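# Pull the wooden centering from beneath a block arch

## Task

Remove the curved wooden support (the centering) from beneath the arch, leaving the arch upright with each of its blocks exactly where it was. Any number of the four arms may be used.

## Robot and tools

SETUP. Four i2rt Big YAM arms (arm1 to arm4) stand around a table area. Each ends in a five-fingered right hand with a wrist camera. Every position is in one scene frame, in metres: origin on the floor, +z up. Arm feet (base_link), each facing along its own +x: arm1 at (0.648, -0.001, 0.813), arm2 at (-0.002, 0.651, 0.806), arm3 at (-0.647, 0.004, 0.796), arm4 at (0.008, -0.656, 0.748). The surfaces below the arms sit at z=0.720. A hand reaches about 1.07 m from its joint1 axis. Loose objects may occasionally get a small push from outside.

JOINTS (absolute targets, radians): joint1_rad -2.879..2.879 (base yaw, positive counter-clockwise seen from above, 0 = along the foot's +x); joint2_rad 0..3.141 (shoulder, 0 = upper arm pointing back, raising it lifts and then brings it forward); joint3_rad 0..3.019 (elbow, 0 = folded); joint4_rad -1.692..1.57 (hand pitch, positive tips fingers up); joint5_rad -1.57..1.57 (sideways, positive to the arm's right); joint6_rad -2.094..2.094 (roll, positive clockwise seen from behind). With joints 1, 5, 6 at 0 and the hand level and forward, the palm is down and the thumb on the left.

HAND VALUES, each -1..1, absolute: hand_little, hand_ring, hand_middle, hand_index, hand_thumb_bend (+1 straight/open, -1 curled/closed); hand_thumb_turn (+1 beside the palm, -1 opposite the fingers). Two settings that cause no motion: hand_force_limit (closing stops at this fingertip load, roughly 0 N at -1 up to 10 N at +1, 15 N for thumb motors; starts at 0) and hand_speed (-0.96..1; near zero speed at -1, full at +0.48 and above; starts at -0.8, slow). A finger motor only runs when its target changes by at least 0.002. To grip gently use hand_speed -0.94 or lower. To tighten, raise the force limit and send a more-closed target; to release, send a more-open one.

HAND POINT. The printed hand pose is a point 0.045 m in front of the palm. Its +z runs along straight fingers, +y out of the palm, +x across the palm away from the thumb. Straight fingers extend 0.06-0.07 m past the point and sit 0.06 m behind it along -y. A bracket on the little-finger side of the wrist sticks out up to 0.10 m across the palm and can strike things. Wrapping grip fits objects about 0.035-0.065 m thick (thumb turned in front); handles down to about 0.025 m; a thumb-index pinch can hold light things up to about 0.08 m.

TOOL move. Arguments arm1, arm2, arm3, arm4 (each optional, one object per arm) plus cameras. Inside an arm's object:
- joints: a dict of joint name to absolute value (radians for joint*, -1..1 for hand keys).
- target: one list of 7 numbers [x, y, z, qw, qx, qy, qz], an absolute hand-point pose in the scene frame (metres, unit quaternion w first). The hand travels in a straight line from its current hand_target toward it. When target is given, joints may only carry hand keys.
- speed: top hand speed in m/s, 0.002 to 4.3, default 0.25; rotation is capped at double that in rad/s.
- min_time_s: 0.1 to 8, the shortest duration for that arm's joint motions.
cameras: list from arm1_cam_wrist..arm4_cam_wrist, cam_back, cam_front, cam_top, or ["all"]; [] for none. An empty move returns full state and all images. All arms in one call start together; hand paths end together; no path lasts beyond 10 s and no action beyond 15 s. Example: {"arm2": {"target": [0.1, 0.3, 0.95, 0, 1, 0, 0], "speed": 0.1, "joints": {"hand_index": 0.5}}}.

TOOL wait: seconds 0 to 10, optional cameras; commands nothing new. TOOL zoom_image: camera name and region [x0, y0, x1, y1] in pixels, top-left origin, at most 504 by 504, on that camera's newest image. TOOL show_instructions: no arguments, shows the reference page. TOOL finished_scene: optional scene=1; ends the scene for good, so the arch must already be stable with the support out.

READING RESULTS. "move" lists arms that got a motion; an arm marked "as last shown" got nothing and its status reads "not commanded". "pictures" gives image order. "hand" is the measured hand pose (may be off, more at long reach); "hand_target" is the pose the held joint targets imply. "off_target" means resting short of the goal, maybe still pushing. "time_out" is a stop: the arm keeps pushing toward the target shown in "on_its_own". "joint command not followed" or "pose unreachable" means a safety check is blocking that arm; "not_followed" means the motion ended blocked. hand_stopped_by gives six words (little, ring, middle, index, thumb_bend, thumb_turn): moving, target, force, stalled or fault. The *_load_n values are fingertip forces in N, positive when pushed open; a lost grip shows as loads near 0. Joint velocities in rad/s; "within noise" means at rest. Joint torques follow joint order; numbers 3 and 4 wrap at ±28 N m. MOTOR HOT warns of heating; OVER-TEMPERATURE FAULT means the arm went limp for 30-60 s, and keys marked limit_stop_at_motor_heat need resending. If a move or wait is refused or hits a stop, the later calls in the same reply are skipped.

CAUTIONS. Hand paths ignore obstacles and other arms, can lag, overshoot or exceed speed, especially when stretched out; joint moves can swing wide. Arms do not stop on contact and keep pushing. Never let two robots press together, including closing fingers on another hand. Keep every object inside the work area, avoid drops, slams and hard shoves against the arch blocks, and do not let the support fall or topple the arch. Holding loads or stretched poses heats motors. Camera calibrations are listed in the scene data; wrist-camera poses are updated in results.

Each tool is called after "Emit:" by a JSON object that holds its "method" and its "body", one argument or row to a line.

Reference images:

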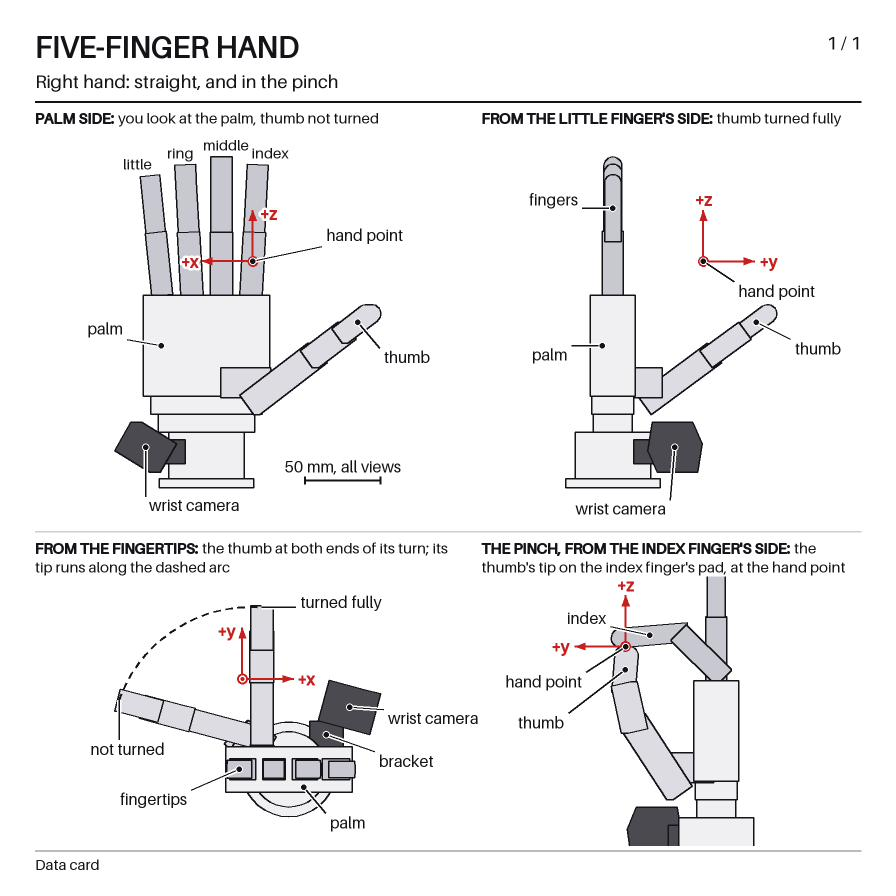

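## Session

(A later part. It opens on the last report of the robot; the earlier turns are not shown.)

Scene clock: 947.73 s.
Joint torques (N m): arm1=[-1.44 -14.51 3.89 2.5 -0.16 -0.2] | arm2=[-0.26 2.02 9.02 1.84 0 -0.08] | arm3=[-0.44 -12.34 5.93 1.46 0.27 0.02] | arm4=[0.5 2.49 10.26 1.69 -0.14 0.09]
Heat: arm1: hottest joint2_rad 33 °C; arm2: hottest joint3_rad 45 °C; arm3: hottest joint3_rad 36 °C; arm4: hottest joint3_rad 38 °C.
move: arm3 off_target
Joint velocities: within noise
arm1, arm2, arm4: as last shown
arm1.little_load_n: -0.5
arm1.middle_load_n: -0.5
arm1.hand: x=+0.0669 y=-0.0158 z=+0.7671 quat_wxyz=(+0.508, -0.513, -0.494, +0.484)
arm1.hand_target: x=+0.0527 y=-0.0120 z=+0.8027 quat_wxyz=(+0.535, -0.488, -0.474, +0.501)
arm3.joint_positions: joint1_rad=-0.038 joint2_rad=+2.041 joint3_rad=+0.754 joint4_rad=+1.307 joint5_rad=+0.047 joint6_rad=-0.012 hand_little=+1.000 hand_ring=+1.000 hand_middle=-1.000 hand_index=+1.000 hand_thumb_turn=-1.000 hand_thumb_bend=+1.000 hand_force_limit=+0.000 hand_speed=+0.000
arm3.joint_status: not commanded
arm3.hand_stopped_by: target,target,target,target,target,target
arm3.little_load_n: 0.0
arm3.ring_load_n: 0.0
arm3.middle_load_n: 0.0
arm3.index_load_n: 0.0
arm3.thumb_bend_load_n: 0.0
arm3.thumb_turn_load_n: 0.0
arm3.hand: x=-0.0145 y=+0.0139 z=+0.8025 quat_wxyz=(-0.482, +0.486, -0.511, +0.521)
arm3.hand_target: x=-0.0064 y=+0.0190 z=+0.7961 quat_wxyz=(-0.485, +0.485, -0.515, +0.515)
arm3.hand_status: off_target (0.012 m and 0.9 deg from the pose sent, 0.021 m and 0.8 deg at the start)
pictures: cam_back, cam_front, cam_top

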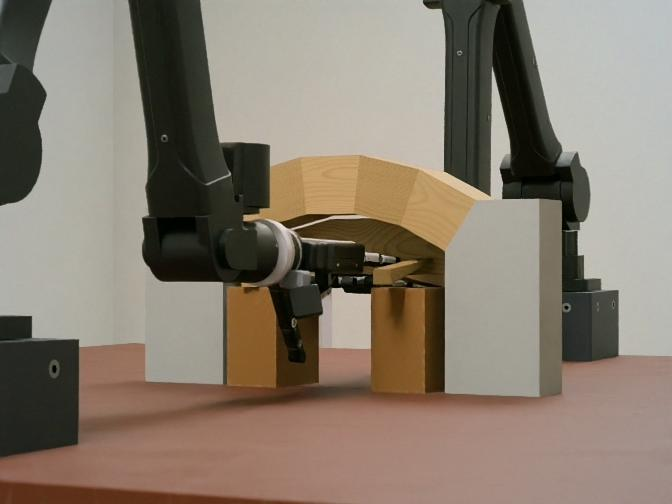

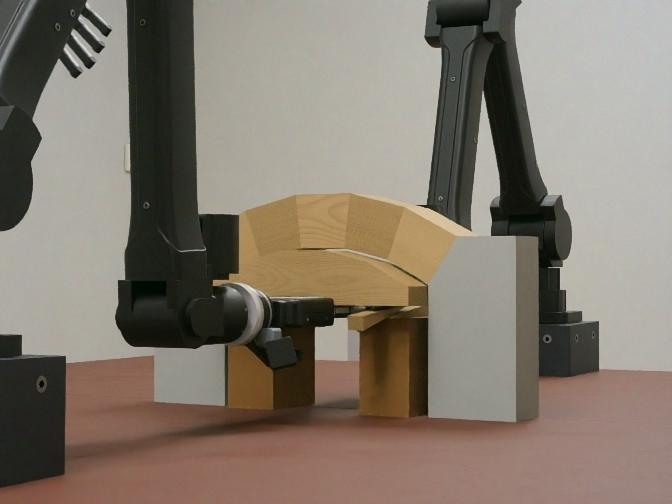

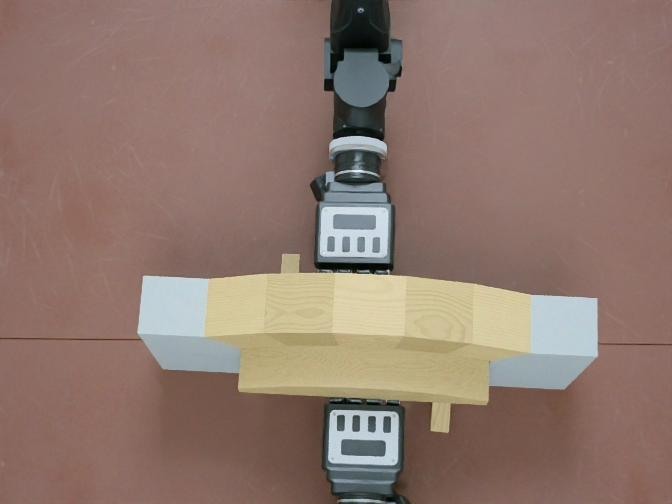

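Emit:
{"method": "zoom_image", "body": {
  "camera": "cam_back",
  "region": [360, 235, 450, 300]
}}

Emit:
{"method": "zoom_image", "body": {
  "camera": "cam_top",
  "region": [220, 240, 340, 400]
}}

Emit:
{"method": "zoom_image", "body": {
  "camera": "cam_front",
  "region": [330, 270, 450, 340]
}}

Scaled by 5.600.

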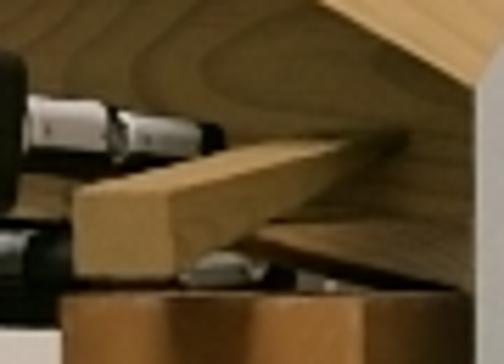

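Scaled by 3.150.

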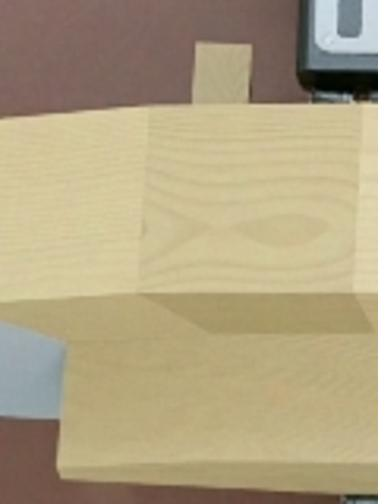

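Scaled by 4.200.

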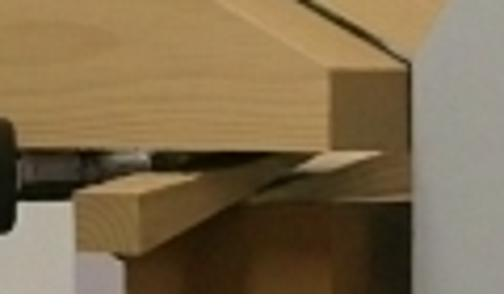

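Emit:
{"method": "move", "body": {
  "arm3": {"target": [-0.001, 0.0190, 0.797, 0.4848, -0.4848, 0.5148, -0.5148], "speed": 0.03}
}}

Emit:
{"method": "move", "body": {
  "arm3": {"target": [-0.06, 0.0215, 0.80, 0.4848, -0.4848, 0.5148, -0.5148], "speed": 0.08},
  "arm1": {"joints": {"joint2_rad": 2.122}, "min_time_s": 1.0},
  "cameras": ["cam_front", "cam_top", "cam_back"]
}}

Emit:
{"method": "zoom_image", "body": {
  "camera": "cam_top",
  "region": [220, 310, 520, 440]
}}

Emit:
{"method": "zoom_image", "body": {
  "camera": "cam_front",
  "region": [220, 235, 450, 335]
}}

Emit:
{"method": "zoom_image", "body": {
  "camera": "cam_back",
  "region": [220, 205, 460, 310]
}}

Scene clock: 996.33 s.
Joint torques (N m): arm1=[-1.44 -14.56 3.88 2.51 -0.16 -0.21] | arm2=[-0.09 1.96 9.02 1.84 -0.01 -0.08] | arm3=[-0.5 -12.4 6.08 1.46 0.24 0.02] | arm4=[1.73 2.9 9.89 1.76 -0.17 0.07]
Heat: arm1: hottest joint2_rad 33 °C; arm2: hottest joint3_rad 45 °C; arm3: hottest joint3_rad 36 °C; arm4: hottest joint3_rad 38 °C.
move: arm3 off_target
Joint velocities: within noise
arm1, arm2, arm4: as last shown
arm1.middle_load_n: 0.0
arm3.joint_positions: joint1_rad=-0.038 joint2_rad=+2.042 joint3_rad=+0.767 joint4_rad=+1.295 joint5_rad=+0.048 joint6_rad=-0.012 hand_little=+1.000 hand_ring=+1.000 hand_middle=-1.000 hand_index=+1.000 hand_thumb_turn=-1.000 hand_thumb_bend=+1.000 hand_force_limit=+0.000 hand_speed=+0.000
arm3.joint_status: not commanded
arm3.hand_stopped_by: target,target,target,target,target,target
arm3.little_load_n: 0.0
arm3.ring_load_n: 0.0
arm3.middle_load_n: 0.0
arm3.index_load_n: 0.0
arm3.thumb_bend_load_n: 0.0
arm3.thumb_turn_load_n: 0.0
arm3.hand: x=-0.0098 y=+0.0137 z=+0.8032 quat_wxyz=(-0.481, +0.486, -0.511, +0.521)
arm3.hand_target: x=-0.0015 y=+0.0190 z=+0.7971 quat_wxyz=(-0.485, +0.485, -0.515, +0.515)
arm3.hand_status: off_target (0.012 m and 0.9 deg from the pose sent, 0.015 m and 0.9 deg at the start)
pictures: none

Scene clock: 997.63 s.
Joint torques (N m): arm1=[-1.44 -15.09 3.9 2.5 -0.16 -0.15] | arm2=[-0.09 2.08 9.03 1.84 0 -0.08] | arm3=[-0.15 -14.27 2.48 2.51 0.15 0.02] | arm4=[0.09 2.43 9.99 1.96 -0.13 0.04]
Heat: arm1: hottest joint2_rad 33 °C; arm2: hottest joint3_rad 45 °C; arm3: hottest joint3_rad 36 °C; arm4: hottest joint3_rad 38 °C.
move: arm1 done; arm3 off_target
Joint velocities: within noise
arm1.joint_positions: joint1_rad=-0.060 joint2_rad=+2.168 joint3_rad=+0.654 joint4_rad=+1.516 joint5_rad=+0.026 joint6_rad=-0.011 hand_little=+1.000 hand_ring=+1.000 hand_middle=+1.000 hand_index=+1.000 hand_thumb_turn=-1.000 hand_thumb_bend=-0.200 hand_force_limit=+0.000 hand_speed=-0.500
arm1.joint_status: all done
arm1.hand_stopped_by: target,target,target,target,target,target
arm1.little_load_n: -1.0
arm1.ring_load_n: 0.0
arm1.middle_load_n: 0.0
arm1.index_load_n: 0.0
arm1.thumb_bend_load_n: 0.5
arm1.thumb_turn_load_n: 0.0
arm1.hand: x=+0.0665 y=-0.0155 z=+0.7682 quat_wxyz=(+0.510, -0.511, -0.495, +0.483)
arm1.hand_target: x=+0.0515 y=-0.0120 z=+0.8078 quat_wxyz=(+0.537, -0.486, -0.471, +0.503)
arm1.hand_status: not commanded
arm2.joint_positions: joint1_rad=-0.011 joint2_rad=+0.646 joint3_rad=+1.374 joint4_rad=-1.418 joint5_rad=+0.091 joint6_rad=-0.992 hand_little=+1.000 hand_ring=+1.000 hand_middle=+1.000 hand_index=+1.000 hand_thumb_turn=+1.000 hand_thumb_bend=+1.000 hand_force_limit=+0.000 hand_speed=-0.800
arm2.joint_status: not commanded
arm2.hand_stopped_by: target,target,target,target,target,target
arm2.little_load_n: 0.0
arm2.ring_load_n: 0.0
arm2.middle_load_n: 0.0
arm2.index_load_n: 0.0
arm2.thumb_bend_load_n: 0.0
arm2.thumb_turn_load_n: 0.0
arm2.hand: x=-0.0609 y=+0.4410 z=+1.2592 quat_wxyz=(+0.243, +0.401, -0.810, +0.352)
arm2.hand_target: x=-0.0609 y=+0.4411 z=+1.2681 quat_wxyz=(+0.248, +0.398, -0.806, +0.361)
arm2.hand_status: not commanded
arm3.joint_positions: joint1_rad=-0.038 joint2_rad=+2.026 joint3_rad=+0.631 joint4_rad=+1.381 joint5_rad=+0.055 joint6_rad=-0.012 hand_little=+1.000 hand_ring=+1.000 hand_middle=-1.000 hand_index=+1.000 hand_thumb_turn=-1.000 hand_thumb_bend=+1.000 hand_force_limit=+0.000 hand_speed=+0.000
arm3.joint_status: not commanded
arm3.hand_stopped_by: target,target,target,target,target,target
arm3.little_load_n: 0.0
arm3.ring_load_n: -0.5
arm3.middle_load_n: 0.0
arm3.index_load_n: 0.0
arm3.thumb_bend_load_n: 0.0
arm3.thumb_turn_load_n: 0.0
arm3.hand: x=-0.0613 y=+0.0132 z=+0.7880 quat_wxyz=(-0.471, +0.493, -0.521, +0.514)
arm3.hand_target: x=-0.0601 y=+0.0214 z=+0.7998 quat_wxyz=(-0.485, +0.485, -0.515, +0.515)
arm3.hand_status: off_target (0.015 m and 1.9 deg from the pose sent, 0.051 m and 0.9 deg at the start)
arm4.joint_positions: joint1_rad=+0.111 joint2_rad=+0.644 joint3_rad=+1.326 joint4_rad=-1.552 joint5_rad=-0.099 joint6_rad=-1.379 hand_little=+1.000 hand_ring=+1.000 hand_middle=+1.000 hand_index=+1.000 hand_thumb_turn=+1.000 hand_thumb_bend=+1.000 hand_force_limit=+0.000 hand_speed=-0.800
arm4.joint_status: not commanded
arm4.hand_stopped_by: target,target,target,target,target,target
arm4.little_load_n: 0.0
arm4.ring_load_n: 0.0
arm4.middle_load_n: 0.0
arm4.index_load_n: 0.0
arm4.thumb_bend_load_n: 0.0
arm4.thumb_turn_load_n: 0.0
arm4.hand: x=+0.0120 y=-0.4479 z=+1.1632 quat_wxyz=(-0.303, +0.666, +0.663, +0.155)
arm4.hand_target: x=+0.0118 y=-0.4467 z=+1.1742 quat_wxyz=(-0.314, +0.663, +0.660, +0.162)
arm4.hand_status: not commanded
pictures: cam_back, cam_front, cam_top

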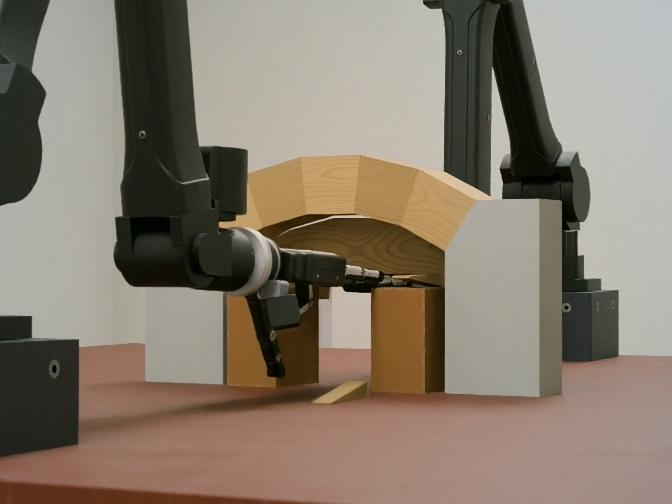

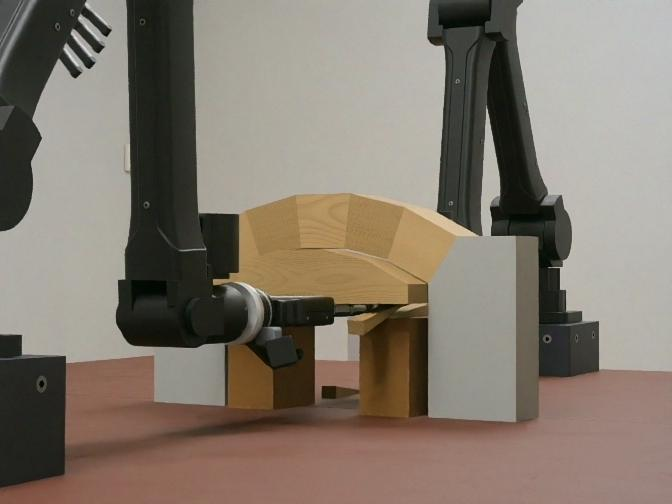

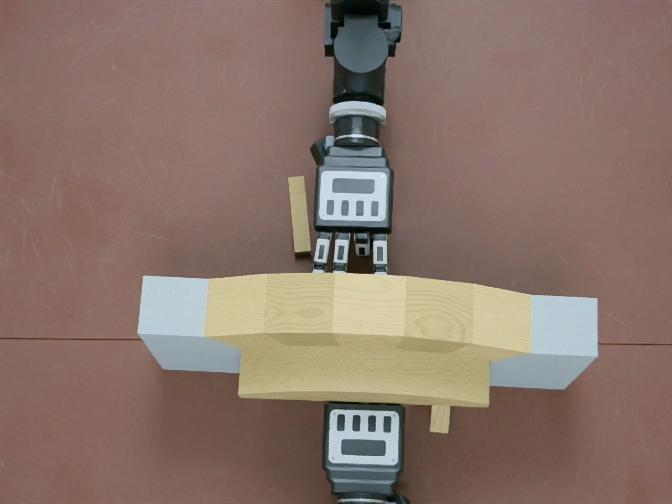

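Scaled by 1.680.

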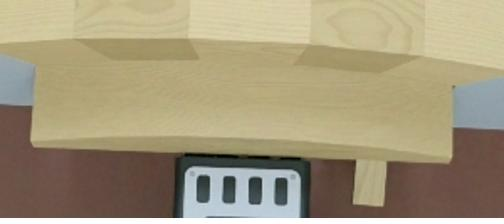

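Scaled by 2.191.

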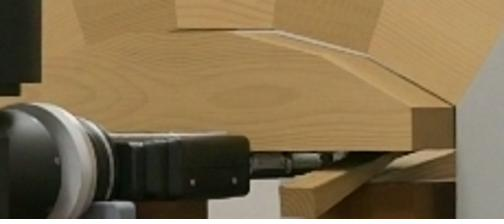

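Scaled by 2.100.

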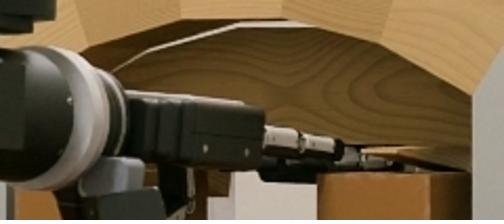

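Emit:
{"method": "move", "body": {
  "arm1": {"joints": {"joint3_rad": 0.630, "joint4_rad": 1.565}, "min_time_s": 1.5},
  "cameras": ["cam_front", "cam_top", "cam_back"]
}}

Emit:
{"method": "zoom_image", "body": {
  "camera": "cam_front",
  "region": [220, 235, 450, 335]
}}

Emit:
{"method": "zoom_image", "body": {
  "camera": "cam_back",
  "region": [220, 205, 460, 310]
}}

Scene clock: 1022.07 s.
Joint torques (N m): arm1=[-1.44 -14.21 2.48 2.66 -0.16 -0.15] | arm2=[-0.21 2.08 9.05 1.88 0 -0.08] | arm3=[-0.09 -14.27 2.48 2.51 0.15 0.02] | arm4=[0.56 2.49 10.25 1.8 -0.1 0.04]
Heat: arm1: hottest joint2_rad 35 °C; arm2: hottest joint3_rad 45 °C; arm3: hottest joint3_rad 35 °C; arm4: hottest joint3_rad 38 °C.
move: arm1 done
Joint velocities: within noise
arm1.joint_positions: joint1_rad=-0.060 joint2_rad=+2.160 joint3_rad=+0.630 joint4_rad=+1.516 joint5_rad=+0.026 joint6_rad=-0.011 hand_little=+1.000 hand_ring=+1.000 hand_middle=+1.000 hand_index=+1.000 hand_thumb_turn=-1.000 hand_thumb_bend=-0.200 hand_force_limit=+0.000 hand_speed=-0.500
arm1.joint_status: all done
joint sent to its limit — arm1.joint4_rad, upper limit.
arm1.hand_stopped_by: target,target,target,target,target,target
arm1.little_load_n: -1.0
arm1.ring_load_n: 0.0
arm1.middle_load_n: 0.0
arm1.index_load_n: 0.0
arm1.thumb_bend_load_n: 0.0
arm1.thumb_turn_load_n: 0.0
arm1.hand: x=+0.0757 y=-0.0156 z=+0.7658 quat_wxyz=(+0.506, -0.515, -0.499, +0.479)
arm1.hand_target: x=+0.0671 y=-0.0123 z=+0.7977 quat_wxyz=(+0.529, -0.494, -0.480, +0.495)
arm1.hand_status: not commanded
arm2, arm3, arm4: as last shown
arm2.thumb_bend_load_n: -0.5
arm3.ring_load_n: 0.0
arm4.thumb_turn_load_n: -0.5
pictures: cam_back, cam_front, cam_top

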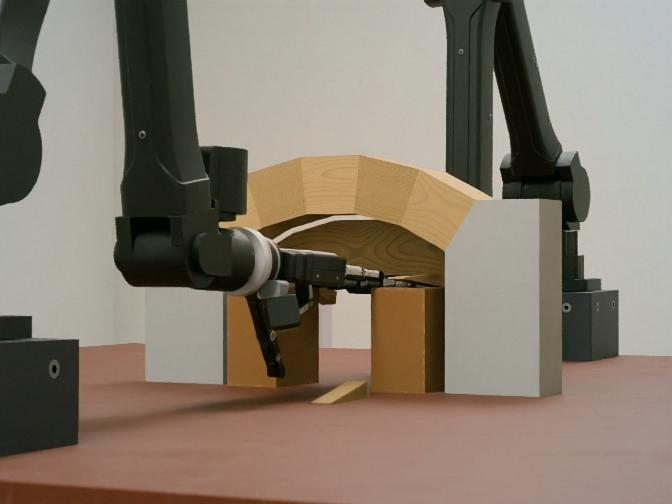

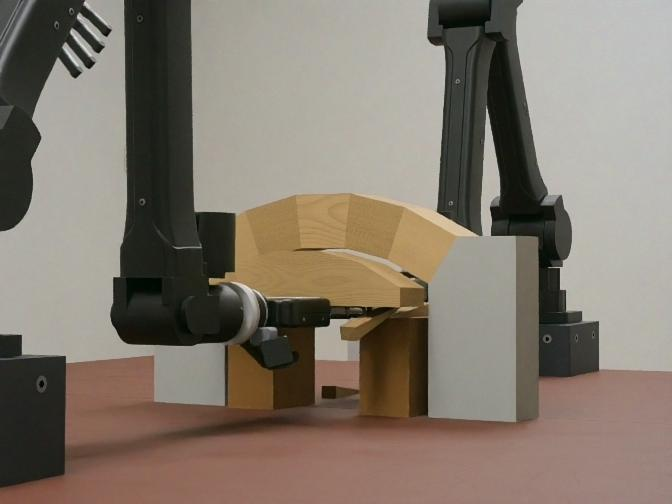

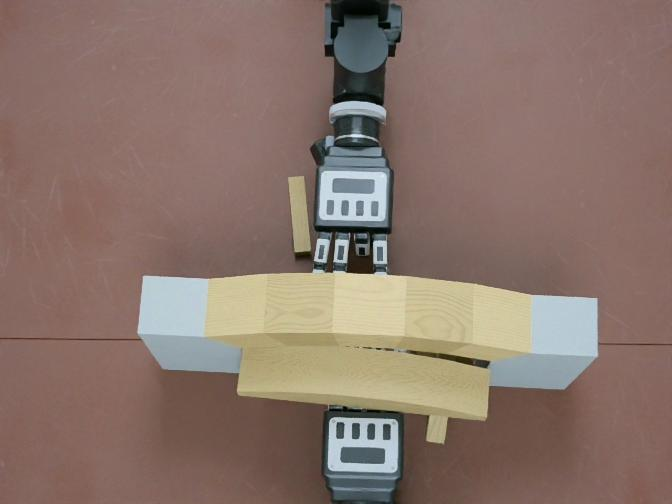

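Scaled by 2.191.

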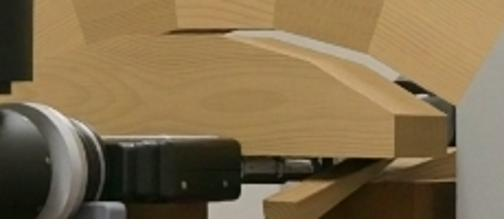

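Scaled by 2.100.

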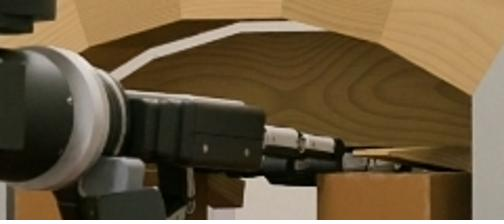

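Emit:
{"method": "move", "body": {
  "arm1": {"joints": {"joint2_rad": 2.100}, "min_time_s": 1.5},
  "cameras": ["cam_front", "cam_top", "cam_back"]
}}

Emit:
{"method": "zoom_image", "body": {
  "camera": "cam_front",
  "region": [220, 235, 450, 335]
}}

Emit:
{"method": "zoom_image", "body": {
  "camera": "cam_back",
  "region": [220, 205, 460, 310]
}}

Scene clock: 1036.43 s.
Joint torques (N m): arm1=[-1.38 -14.86 3.03 2.66 -0.16 -0.11] | arm2=[-0.26 1.96 9.03 1.85 0 -0.08] | arm3=[-0.15 -14.27 2.5 2.51 0.15 0.02] | arm4=[0.03 2.55 10.02 1.72 -0.18 0.05]
Heat: arm1: hottest joint2_rad 35 °C; arm2: hottest joint3_rad 45 °C; arm3: hottest joint3_rad 34 °C; arm4: hottest joint3_rad 38 °C.
move: arm1 done
Joint velocities: within noise
arm1.joint_positions: joint1_rad=-0.060 joint2_rad=+2.147 joint3_rad=+0.625 joint4_rad=+1.516 joint5_rad=+0.026 joint6_rad=-0.014 hand_little=+1.000 hand_ring=+1.000 hand_middle=+1.000 hand_index=+1.000 hand_thumb_turn=-1.000 hand_thumb_bend=-0.200 hand_force_limit=+0.000 hand_speed=-0.500
arm1.joint_status: all done
arm1.hand_stopped_by: target,target,target,target,target,target
arm1.little_load_n: -0.5
arm1.ring_load_n: 0.0
arm1.middle_load_n: 0.0
arm1.index_load_n: -0.5
arm1.thumb_bend_load_n: 0.0
arm1.thumb_turn_load_n: 0.0
arm1.hand: x=+0.0759 y=-0.0154 z=+0.7713 quat_wxyz=(+0.509, -0.512, -0.498, +0.480)
arm1.hand_target: x=+0.0642 y=-0.0122 z=+0.8098 quat_wxyz=(+0.534, -0.489, -0.474, +0.501)
arm1.hand_status: not commanded
arm2, arm3, arm4: as last shown
arm2.thumb_bend_load_n: 0.0
arm3.thumb_bend_load_n: -0.5
arm4.thumb_turn_load_n: 0.0
pictures: cam_back, cam_front, cam_top

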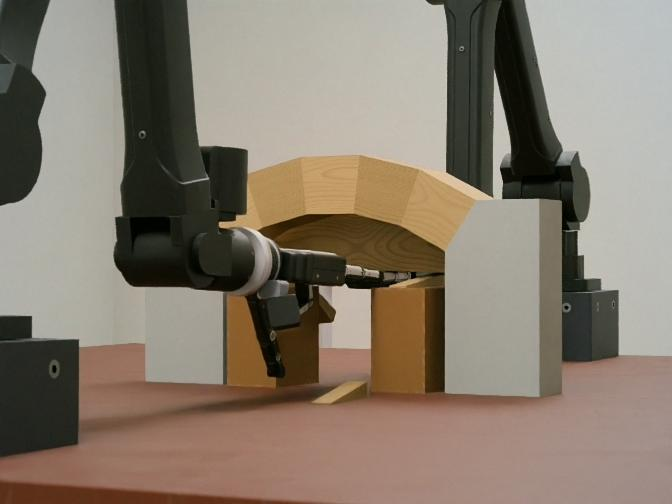

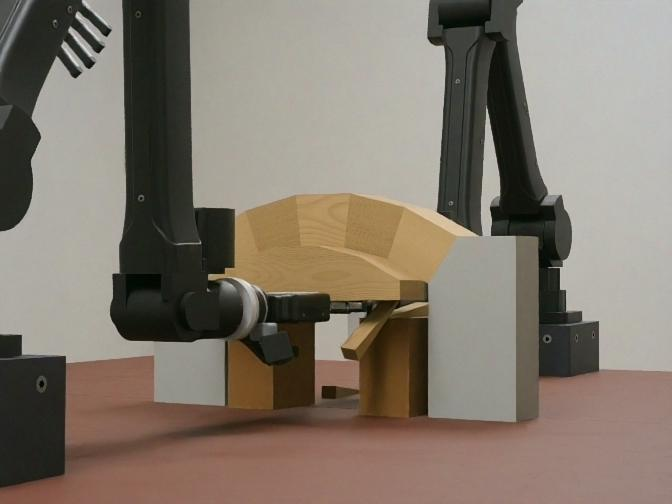

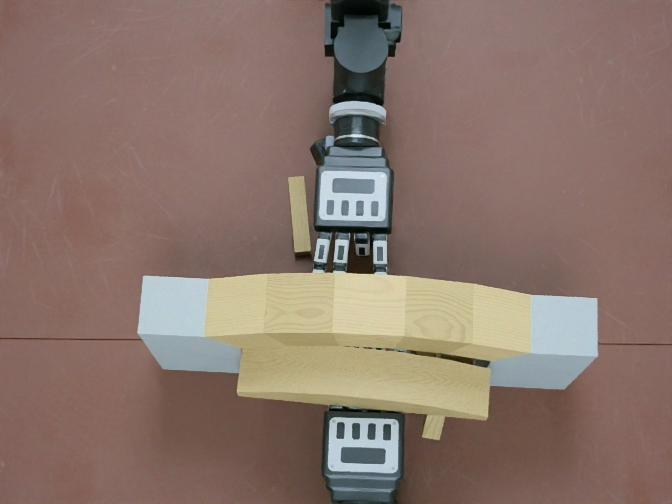

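Scaled by 2.191.

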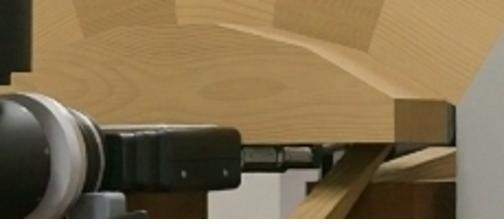

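Scaled by 2.100.

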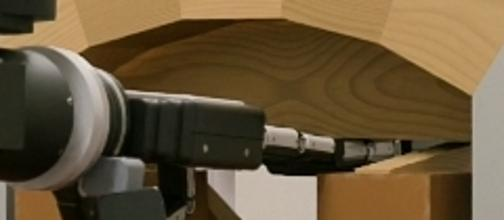

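Emit:
{"method": "move", "body": {
  "arm1": {"target": [0.094, -0.013, 0.828, 0.534, -0.489, -0.474, 0.501], "speed": 0.04},
  "arm3": {"target": [-0.16, 0.026, 0.83, 0.4848, -0.4848, 0.5148, -0.5148], "speed": 0.1},
  "cameras": ["cam_front", "cam_top", "cam_back"]
}}

Emit:
{"method": "zoom_image", "body": {
  "camera": "cam_front",
  "region": [200, 235, 450, 385]
}}

Scene clock: 1062.37 s.
Joint torques (N m): arm1=[-1.44 -13.51 2.92 2.66 -0.14 -0.1] | arm2=[-0.15 1.96 9.05 1.84 0 -0.09] | arm3=[0.03 -10.58 1.57 2.48 0.15 0.02] | arm4=[0.56 2.32 10.04 1.73 -0.14 0.04]
Heat: arm1: hottest joint2_rad 34 °C; arm2: hottest joint3_rad 45 °C; arm3: hottest joint3_rad 34 °C; arm4: hottest joint3_rad 38 °C.
move: arm1 off_target; arm3 off_target
Joint velocities: within noise
arm1.joint_positions: joint1_rad=-0.060 joint2_rad=+2.058 joint3_rad=+0.528 joint4_rad=+1.516 joint5_rad=+0.026 joint6_rad=-0.014 hand_little=+1.000 hand_ring=+1.000 hand_middle=+1.000 hand_index=+1.000 hand_thumb_turn=-1.000 hand_thumb_bend=-0.200 hand_force_limit=+0.000 hand_speed=-0.500
arm1.joint_status: not commanded
arm1.hand_stopped_by: target,target,target,target,target,target
arm1.little_load_n: -0.5
arm1.ring_load_n: 0.0
arm1.middle_load_n: 0.0
arm1.index_load_n: -0.5
arm1.thumb_bend_load_n: 0.0
arm1.thumb_turn_load_n: 0.0
arm1.hand: x=+0.1047 y=-0.0159 z=+0.7922 quat_wxyz=(+0.507, -0.514, -0.500, +0.479)
arm1.hand_target: x=+0.0945 y=-0.0130 z=+0.8274 quat_wxyz=(+0.532, -0.492, -0.477, +0.498)
arm1.hand_status: off_target (0.038 m and 5.8 deg from the pose sent, 0.059 m and 5.3 deg at the start; a joint's target at an end of its range on 48 of 48 steps)
arm2, arm4: as last shown
arm3.joint_positions: joint1_rad=-0.025 joint2_rad=+1.848 joint3_rad=+0.345 joint4_rad=+1.493 joint5_rad=+0.069 joint6_rad=-0.012 hand_little=+1.000 hand_ring=+1.000 hand_middle=-1.000 hand_index=+1.000 hand_thumb_turn=-1.000 hand_thumb_bend=+1.000 hand_force_limit=+0.000 hand_speed=+0.000
arm3.joint_status: not commanded
arm3.hand_stopped_by: target,target,target,target,target,target
arm3.little_load_n: 0.0
arm3.ring_load_n: 0.0
arm3.middle_load_n: 0.0
arm3.index_load_n: 0.0
arm3.thumb_bend_load_n: 0.0
arm3.thumb_turn_load_n: 0.0
arm3.hand: x=-0.1603 y=+0.0182 z=+0.8208 quat_wxyz=(-0.472, +0.491, -0.520, +0.515)
arm3.hand_target: x=-0.1600 y=+0.0259 z=+0.8299 quat_wxyz=(-0.485, +0.485, -0.515, +0.515)
arm3.hand_status: off_target (0.012 m and 1.8 deg from the pose sent, 0.108 m and 1.9 deg at the start)
pictures: cam_back, cam_front, cam_top

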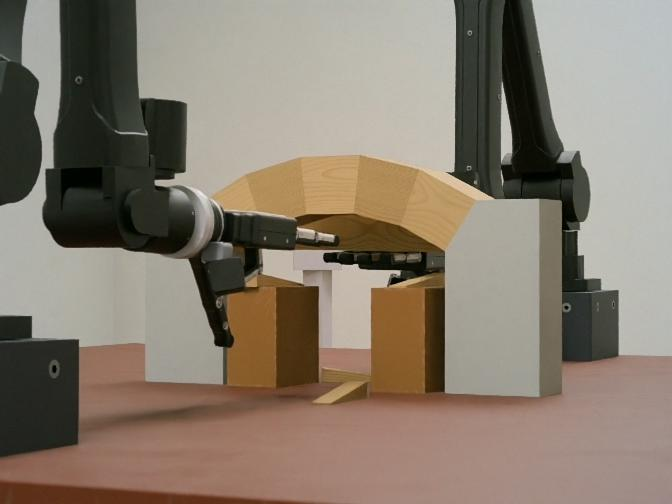

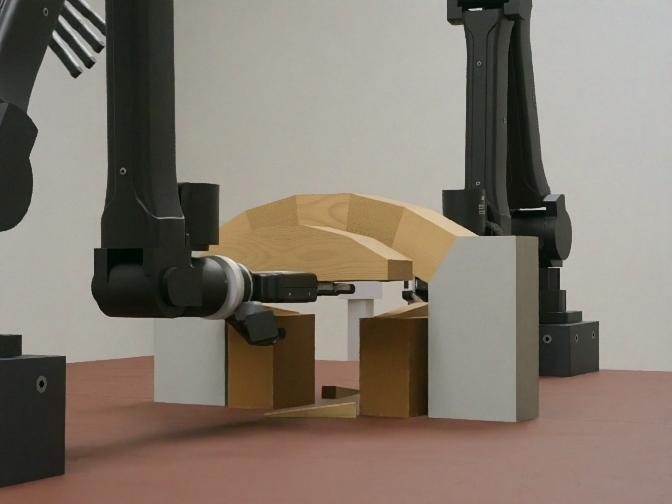

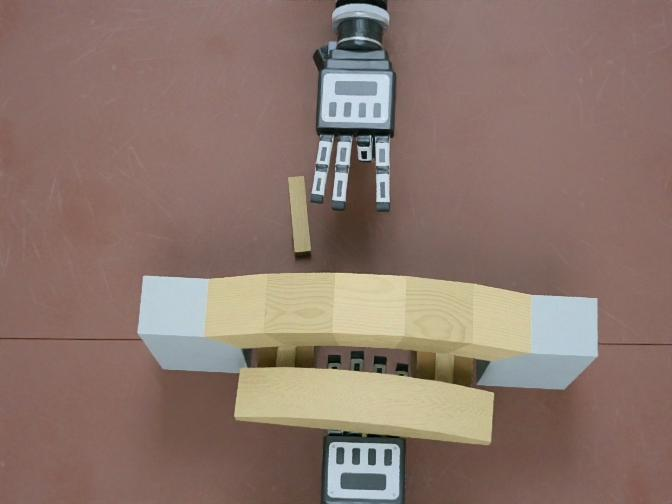

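Scaled by 2.016.

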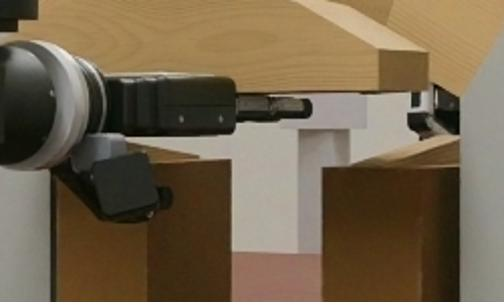

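Emit:
{"method": "move", "body": {
  "arm1": {"target": [0.140, -0.013, 0.855, 0.534, -0.489, -0.474, 0.501], "speed": 0.05},
  "arm3": {"target": [-0.25, 0.02, 0.98, 0.4848, -0.4848, 0.5148, -0.5148], "speed": 0.15, "joints": {"hand_middle": 1}},
  "cameras": ["cam_front", "cam_top", "cam_back"]
}}

Emit:
{"method": "zoom_image", "body": {
  "camera": "cam_top",
  "region": [210, 320, 530, 504]
}}

Emit:
{"method": "zoom_image", "body": {
  "camera": "cam_front",
  "region": [100, 200, 450, 360]
}}

Scene clock: 1274.50 s.
Joint torques (N m): arm1=[-1.61 -11.52 2.95 2.66 -0.24 -0.11] | arm2=[-0.15 2.02 9.01 1.87 0 -0.09] | arm3=[-2.02 -1.67 10.73 1.51 0.02 0.01] | arm4=[0.85 2.96 10.13 1.62 -0.13 0.08]
Heat: arm1: hottest joint2_rad 33 °C; arm2: hottest joint3_rad 46 °C; arm3: hottest joint3_rad 32 °C; arm4: hottest joint3_rad 39 °C.
move: arm1 off_target; arm3 off_target
Joint velocities: within noise
arm1.joint_positions: joint1_rad=-0.060 joint2_rad=+1.917 joint3_rad=+0.388 joint4_rad=+1.516 joint5_rad=+0.025 joint6_rad=-0.014 hand_little=+1.000 hand_ring=+1.000 hand_middle=+1.000 hand_index=+1.000 hand_thumb_turn=-1.000 hand_thumb_bend=-0.200 hand_force_limit=+0.000 hand_speed=-0.500
arm1.joint_status: not commanded
arm1.hand_stopped_by: target,target,target,target,target,target
arm1.little_load_n: -1.0
arm1.ring_load_n: 0.0
arm1.middle_load_n: 0.0
arm1.index_load_n: 0.0
arm1.thumb_bend_load_n: 0.0
arm1.thumb_turn_load_n: 0.0
arm1.hand: x=+0.1490 y=-0.0166 z=+0.8233 quat_wxyz=(+0.507, -0.514, -0.500, +0.479)
arm1.hand_target: x=+0.1404 y=-0.0131 z=+0.8546 quat_wxyz=(+0.531, -0.492, -0.478, +0.497)
arm1.hand_status: off_target (0.033 m and 5.7 deg from the pose sent, 0.072 m and 5.8 deg at the start; a joint's target at an end of its range on 59 of 59 steps)
arm2, arm4: as last shown
arm3.joint_positions: joint1_rad=-0.025 joint2_rad=+0.762 joint3_rad=+0.201 joint4_rad=+0.559 joint5_rad=+0.047 joint6_rad=-0.012 hand_little=+1.000 hand_ring=+1.000 hand_middle=+1.000 hand_index=+1.000 hand_thumb_turn=-1.000 hand_thumb_bend=+1.000 hand_force_limit=+0.000 hand_speed=+0.000
arm3.joint_status: all done
arm3.hand_stopped_by: target,target,target,target,target,target
arm3.little_load_n: 0.0
arm3.ring_load_n: 0.0
arm3.middle_load_n: 0.0
arm3.index_load_n: 0.0
arm3.thumb_bend_load_n: 0.0
arm3.thumb_turn_load_n: 0.0
arm3.hand: x=-0.2565 y=+0.0231 z=+0.9672 quat_wxyz=(-0.479, +0.495, -0.513, +0.512)
arm3.hand_target: x=-0.2505 y=+0.0200 z=+0.9800 quat_wxyz=(-0.485, +0.485, -0.515, +0.515)
arm3.hand_status: off_target (0.015 m and 1.3 deg from the pose sent, 0.183 m and 1.8 deg at the start)
arm4.middle_load_n: -0.5
pictures: cam_back, cam_front, cam_top

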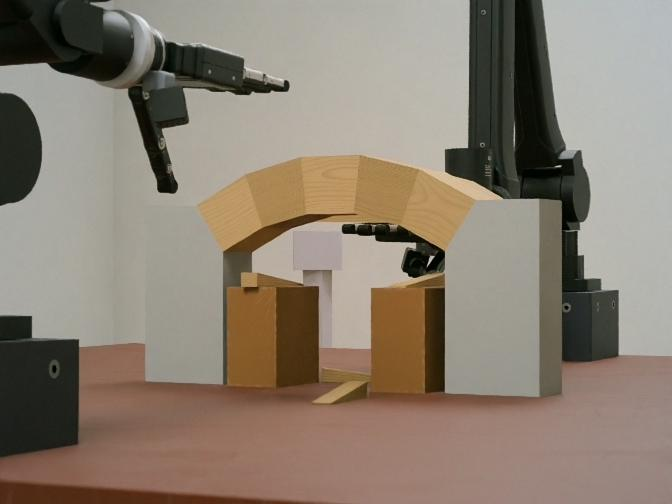

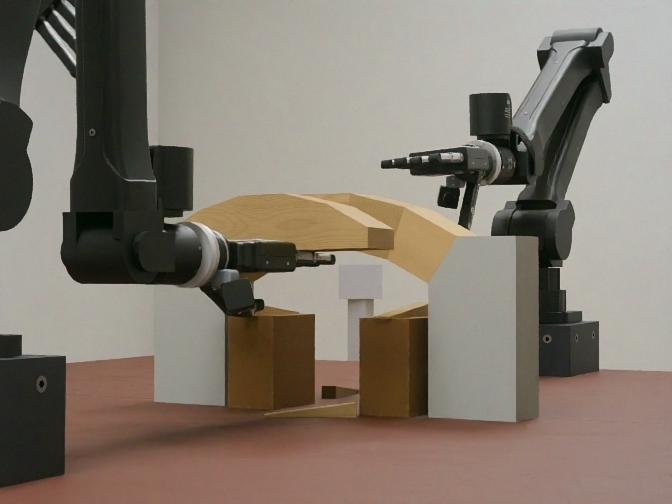

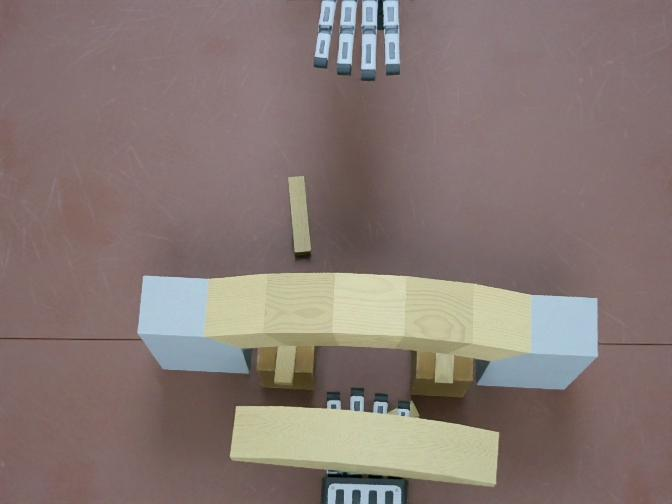

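Scaled by 1.575.

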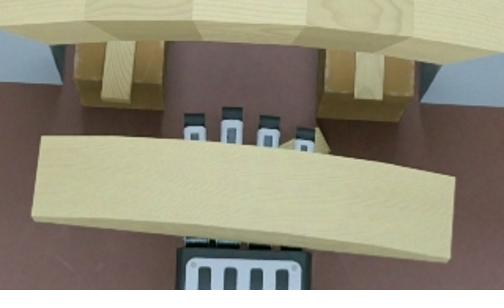

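Scaled by 1.440.

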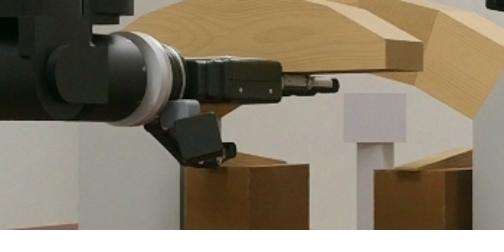

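Emit:
{"method": "move", "body": {
  "arm1": {"target": [0.177, -0.014, 0.860, 0.534, -0.489, -0.474, 0.501], "speed": 0.05},
  "cameras": ["cam_front", "cam_top", "cam_back"]
}}

Emit:
{"method": "zoom_image", "body": {
  "camera": "cam_top",
  "region": [210, 320, 530, 504]
}}

Emit:
{"method": "zoom_image", "body": {
  "camera": "cam_front",
  "region": [60, 170, 410, 330]
}}

Scene clock: 1296.57 s.
Joint torques (N m): arm1=[-1.55 -10.11 2.76 2.66 -0.24 -0.12] | arm2=[-0.15 2.08 9.03 1.85 0 -0.08] | arm3=[-1.96 -1.67 10.73 1.5 0.02 0.01] | arm4=[0.15 2.32 9.77 1.55 -0.17 0]
Heat: arm1: hottest joint2_rad 34 °C; arm2: hottest joint3_rad 46 °C; arm3: hottest joint3_rad 39 °C; arm4: hottest joint3_rad 39 °C.
move: arm1 off_target
Joint velocities: within noise
arm1.joint_positions: joint1_rad=-0.060 joint2_rad=+1.839 joint3_rad=+0.287 joint4_rad=+1.516 joint5_rad=+0.025 joint6_rad=-0.014 hand_little=+1.000 hand_ring=+1.000 hand_middle=+1.000 hand_index=+1.000 hand_thumb_turn=-1.000 hand_thumb_bend=-0.200 hand_force_limit=+0.000 hand_speed=-0.500
arm1.joint_status: not commanded
arm1.hand_stopped_by: target,target,target,target,target,target
arm1.little_load_n: -0.5
arm1.ring_load_n: 0.0
arm1.middle_load_n: 0.0
arm1.index_load_n: -0.5
arm1.thumb_bend_load_n: 0.0
arm1.thumb_turn_load_n: 0.0
arm1.hand: x=+0.1859 y=-0.0173 z=+0.8310 quat_wxyz=(+0.501, -0.520, -0.506, +0.473)
arm1.hand_target: x=+0.1773 y=-0.0141 z=+0.8599 quat_wxyz=(+0.525, -0.499, -0.485, +0.491)
arm1.hand_status: off_target (0.031 m and 7.1 deg from the pose sent, 0.046 m and 5.7 deg at the start; a joint's target at an end of its range on 37 of 37 steps)
arm2, arm3, arm4: as last shown
arm4.middle_load_n: 0.0
pictures: cam_back, cam_front, cam_top

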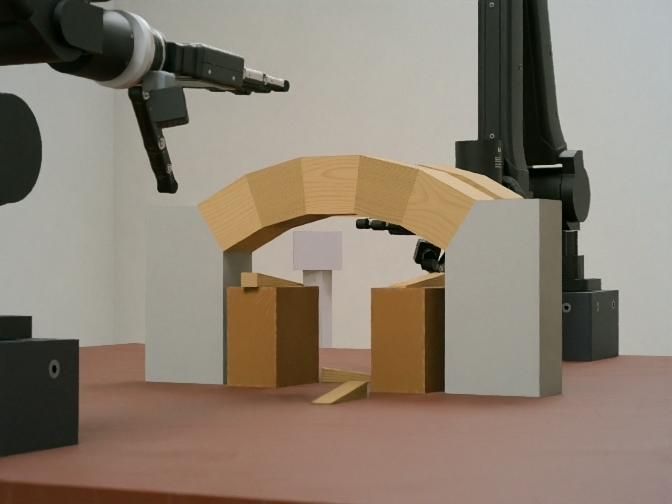

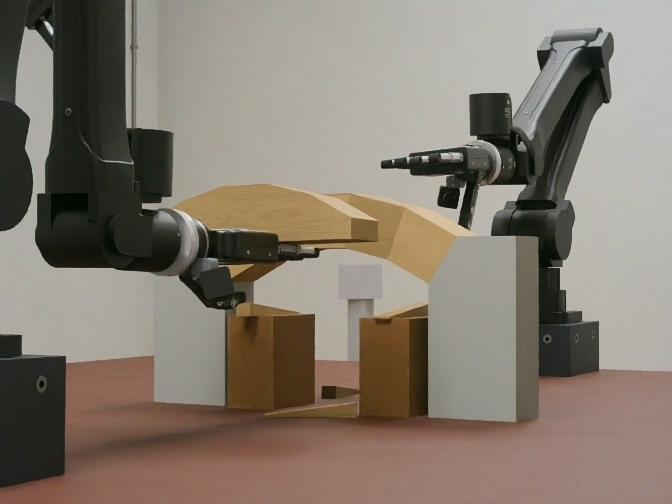

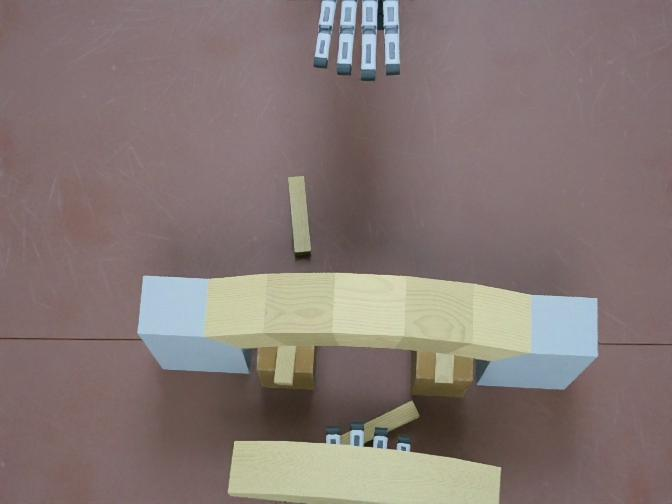

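Scaled by 1.575.

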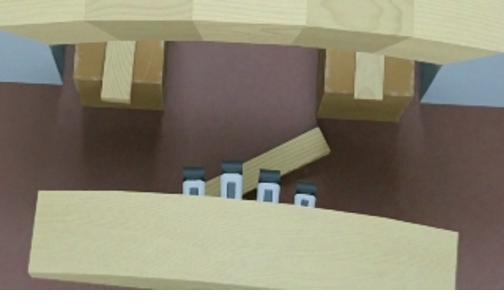

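Scaled by 1.440.

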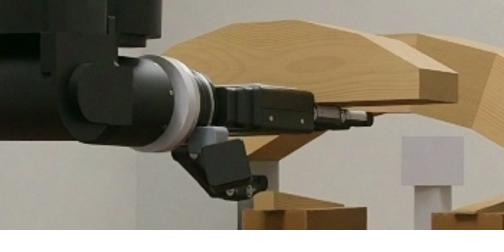

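Emit:
{"method": "move", "body": {
  "arm1": {"target": [0.177, -0.016, 0.925, 0.4858, -0.4858, -0.5138, 0.5138], "speed": 0.05},
  "cameras": ["cam_front", "cam_top", "cam_back"]
}}

Emit:
{"method": "zoom_image", "body": {
  "camera": "cam_top",
  "region": [210, 350, 530, 504]
}}

Emit:
{"method": "zoom_image", "body": {
  "camera": "cam_front",
  "region": [60, 120, 410, 300]
}}

Scene clock: 1359.53 s.
Joint torques (N m): arm1=[-1.61 -7.71 8.54 1.55 -0.26 0.03] | arm2=[-0.32 2.02 9.03 1.87 0 -0.08] | arm3=[-2.02 -1.67 10.73 1.51 0.02 0.02] | arm4=[1.03 2.9 10.1 1.8 -0.1 0.02]
Heat: arm1: hottest joint2_rad 34 °C; arm2: hottest joint3_rad 46 °C; arm3: hottest joint3_rad 45 °C; arm4: hottest joint3_rad 39 °C.
move: arm1 off_target
Joint velocities: within noise
arm1.joint_positions: joint1_rad=-0.128 joint2_rad=+1.440 joint3_rad=+0.287 joint4_rad=+1.101 joint5_rad=-0.146 joint6_rad=-0.008 hand_little=+1.000 hand_ring=+1.000 hand_middle=+1.000 hand_index=+1.000 hand_thumb_turn=-1.000 hand_thumb_bend=-0.200 hand_force_limit=+0.000 hand_speed=-0.500
arm1.joint_status: not commanded
arm1.hand_stopped_by: target,target,target,target,target,target
arm1.little_load_n: -0.5
arm1.ring_load_n: 0.0
arm1.middle_load_n: -0.5
arm1.index_load_n: -0.5
arm1.thumb_bend_load_n: 0.0
arm1.thumb_turn_load_n: 0.0
arm1.hand: x=+0.1904 y=-0.0196 z=+0.8972 quat_wxyz=(+0.467, -0.501, -0.532, +0.498)
arm1.hand_target: x=+0.1778 y=-0.0160 z=+0.9251 quat_wxyz=(+0.486, -0.486, -0.514, +0.514)
arm1.hand_status: off_target (0.031 m and 3.9 deg from the pose sent, 0.094 m and 6.4 deg at the start)
arm2, arm3, arm4: as last shown
arm3.little_load_n: -0.5
pictures: cam_back, cam_front, cam_top

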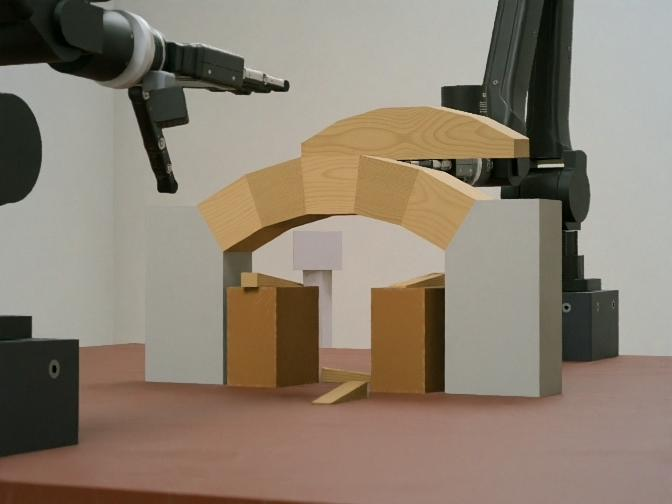

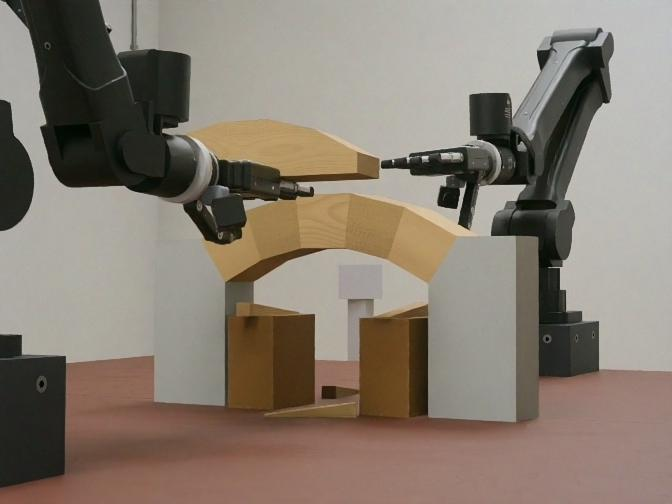

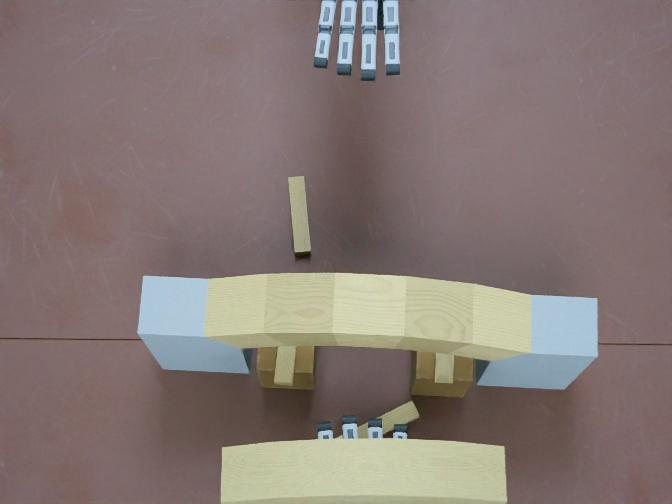

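Scaled by 1.575.

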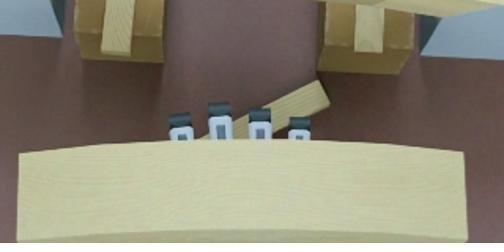

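Scaled by 1.440.

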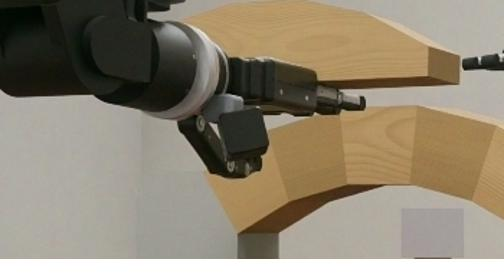

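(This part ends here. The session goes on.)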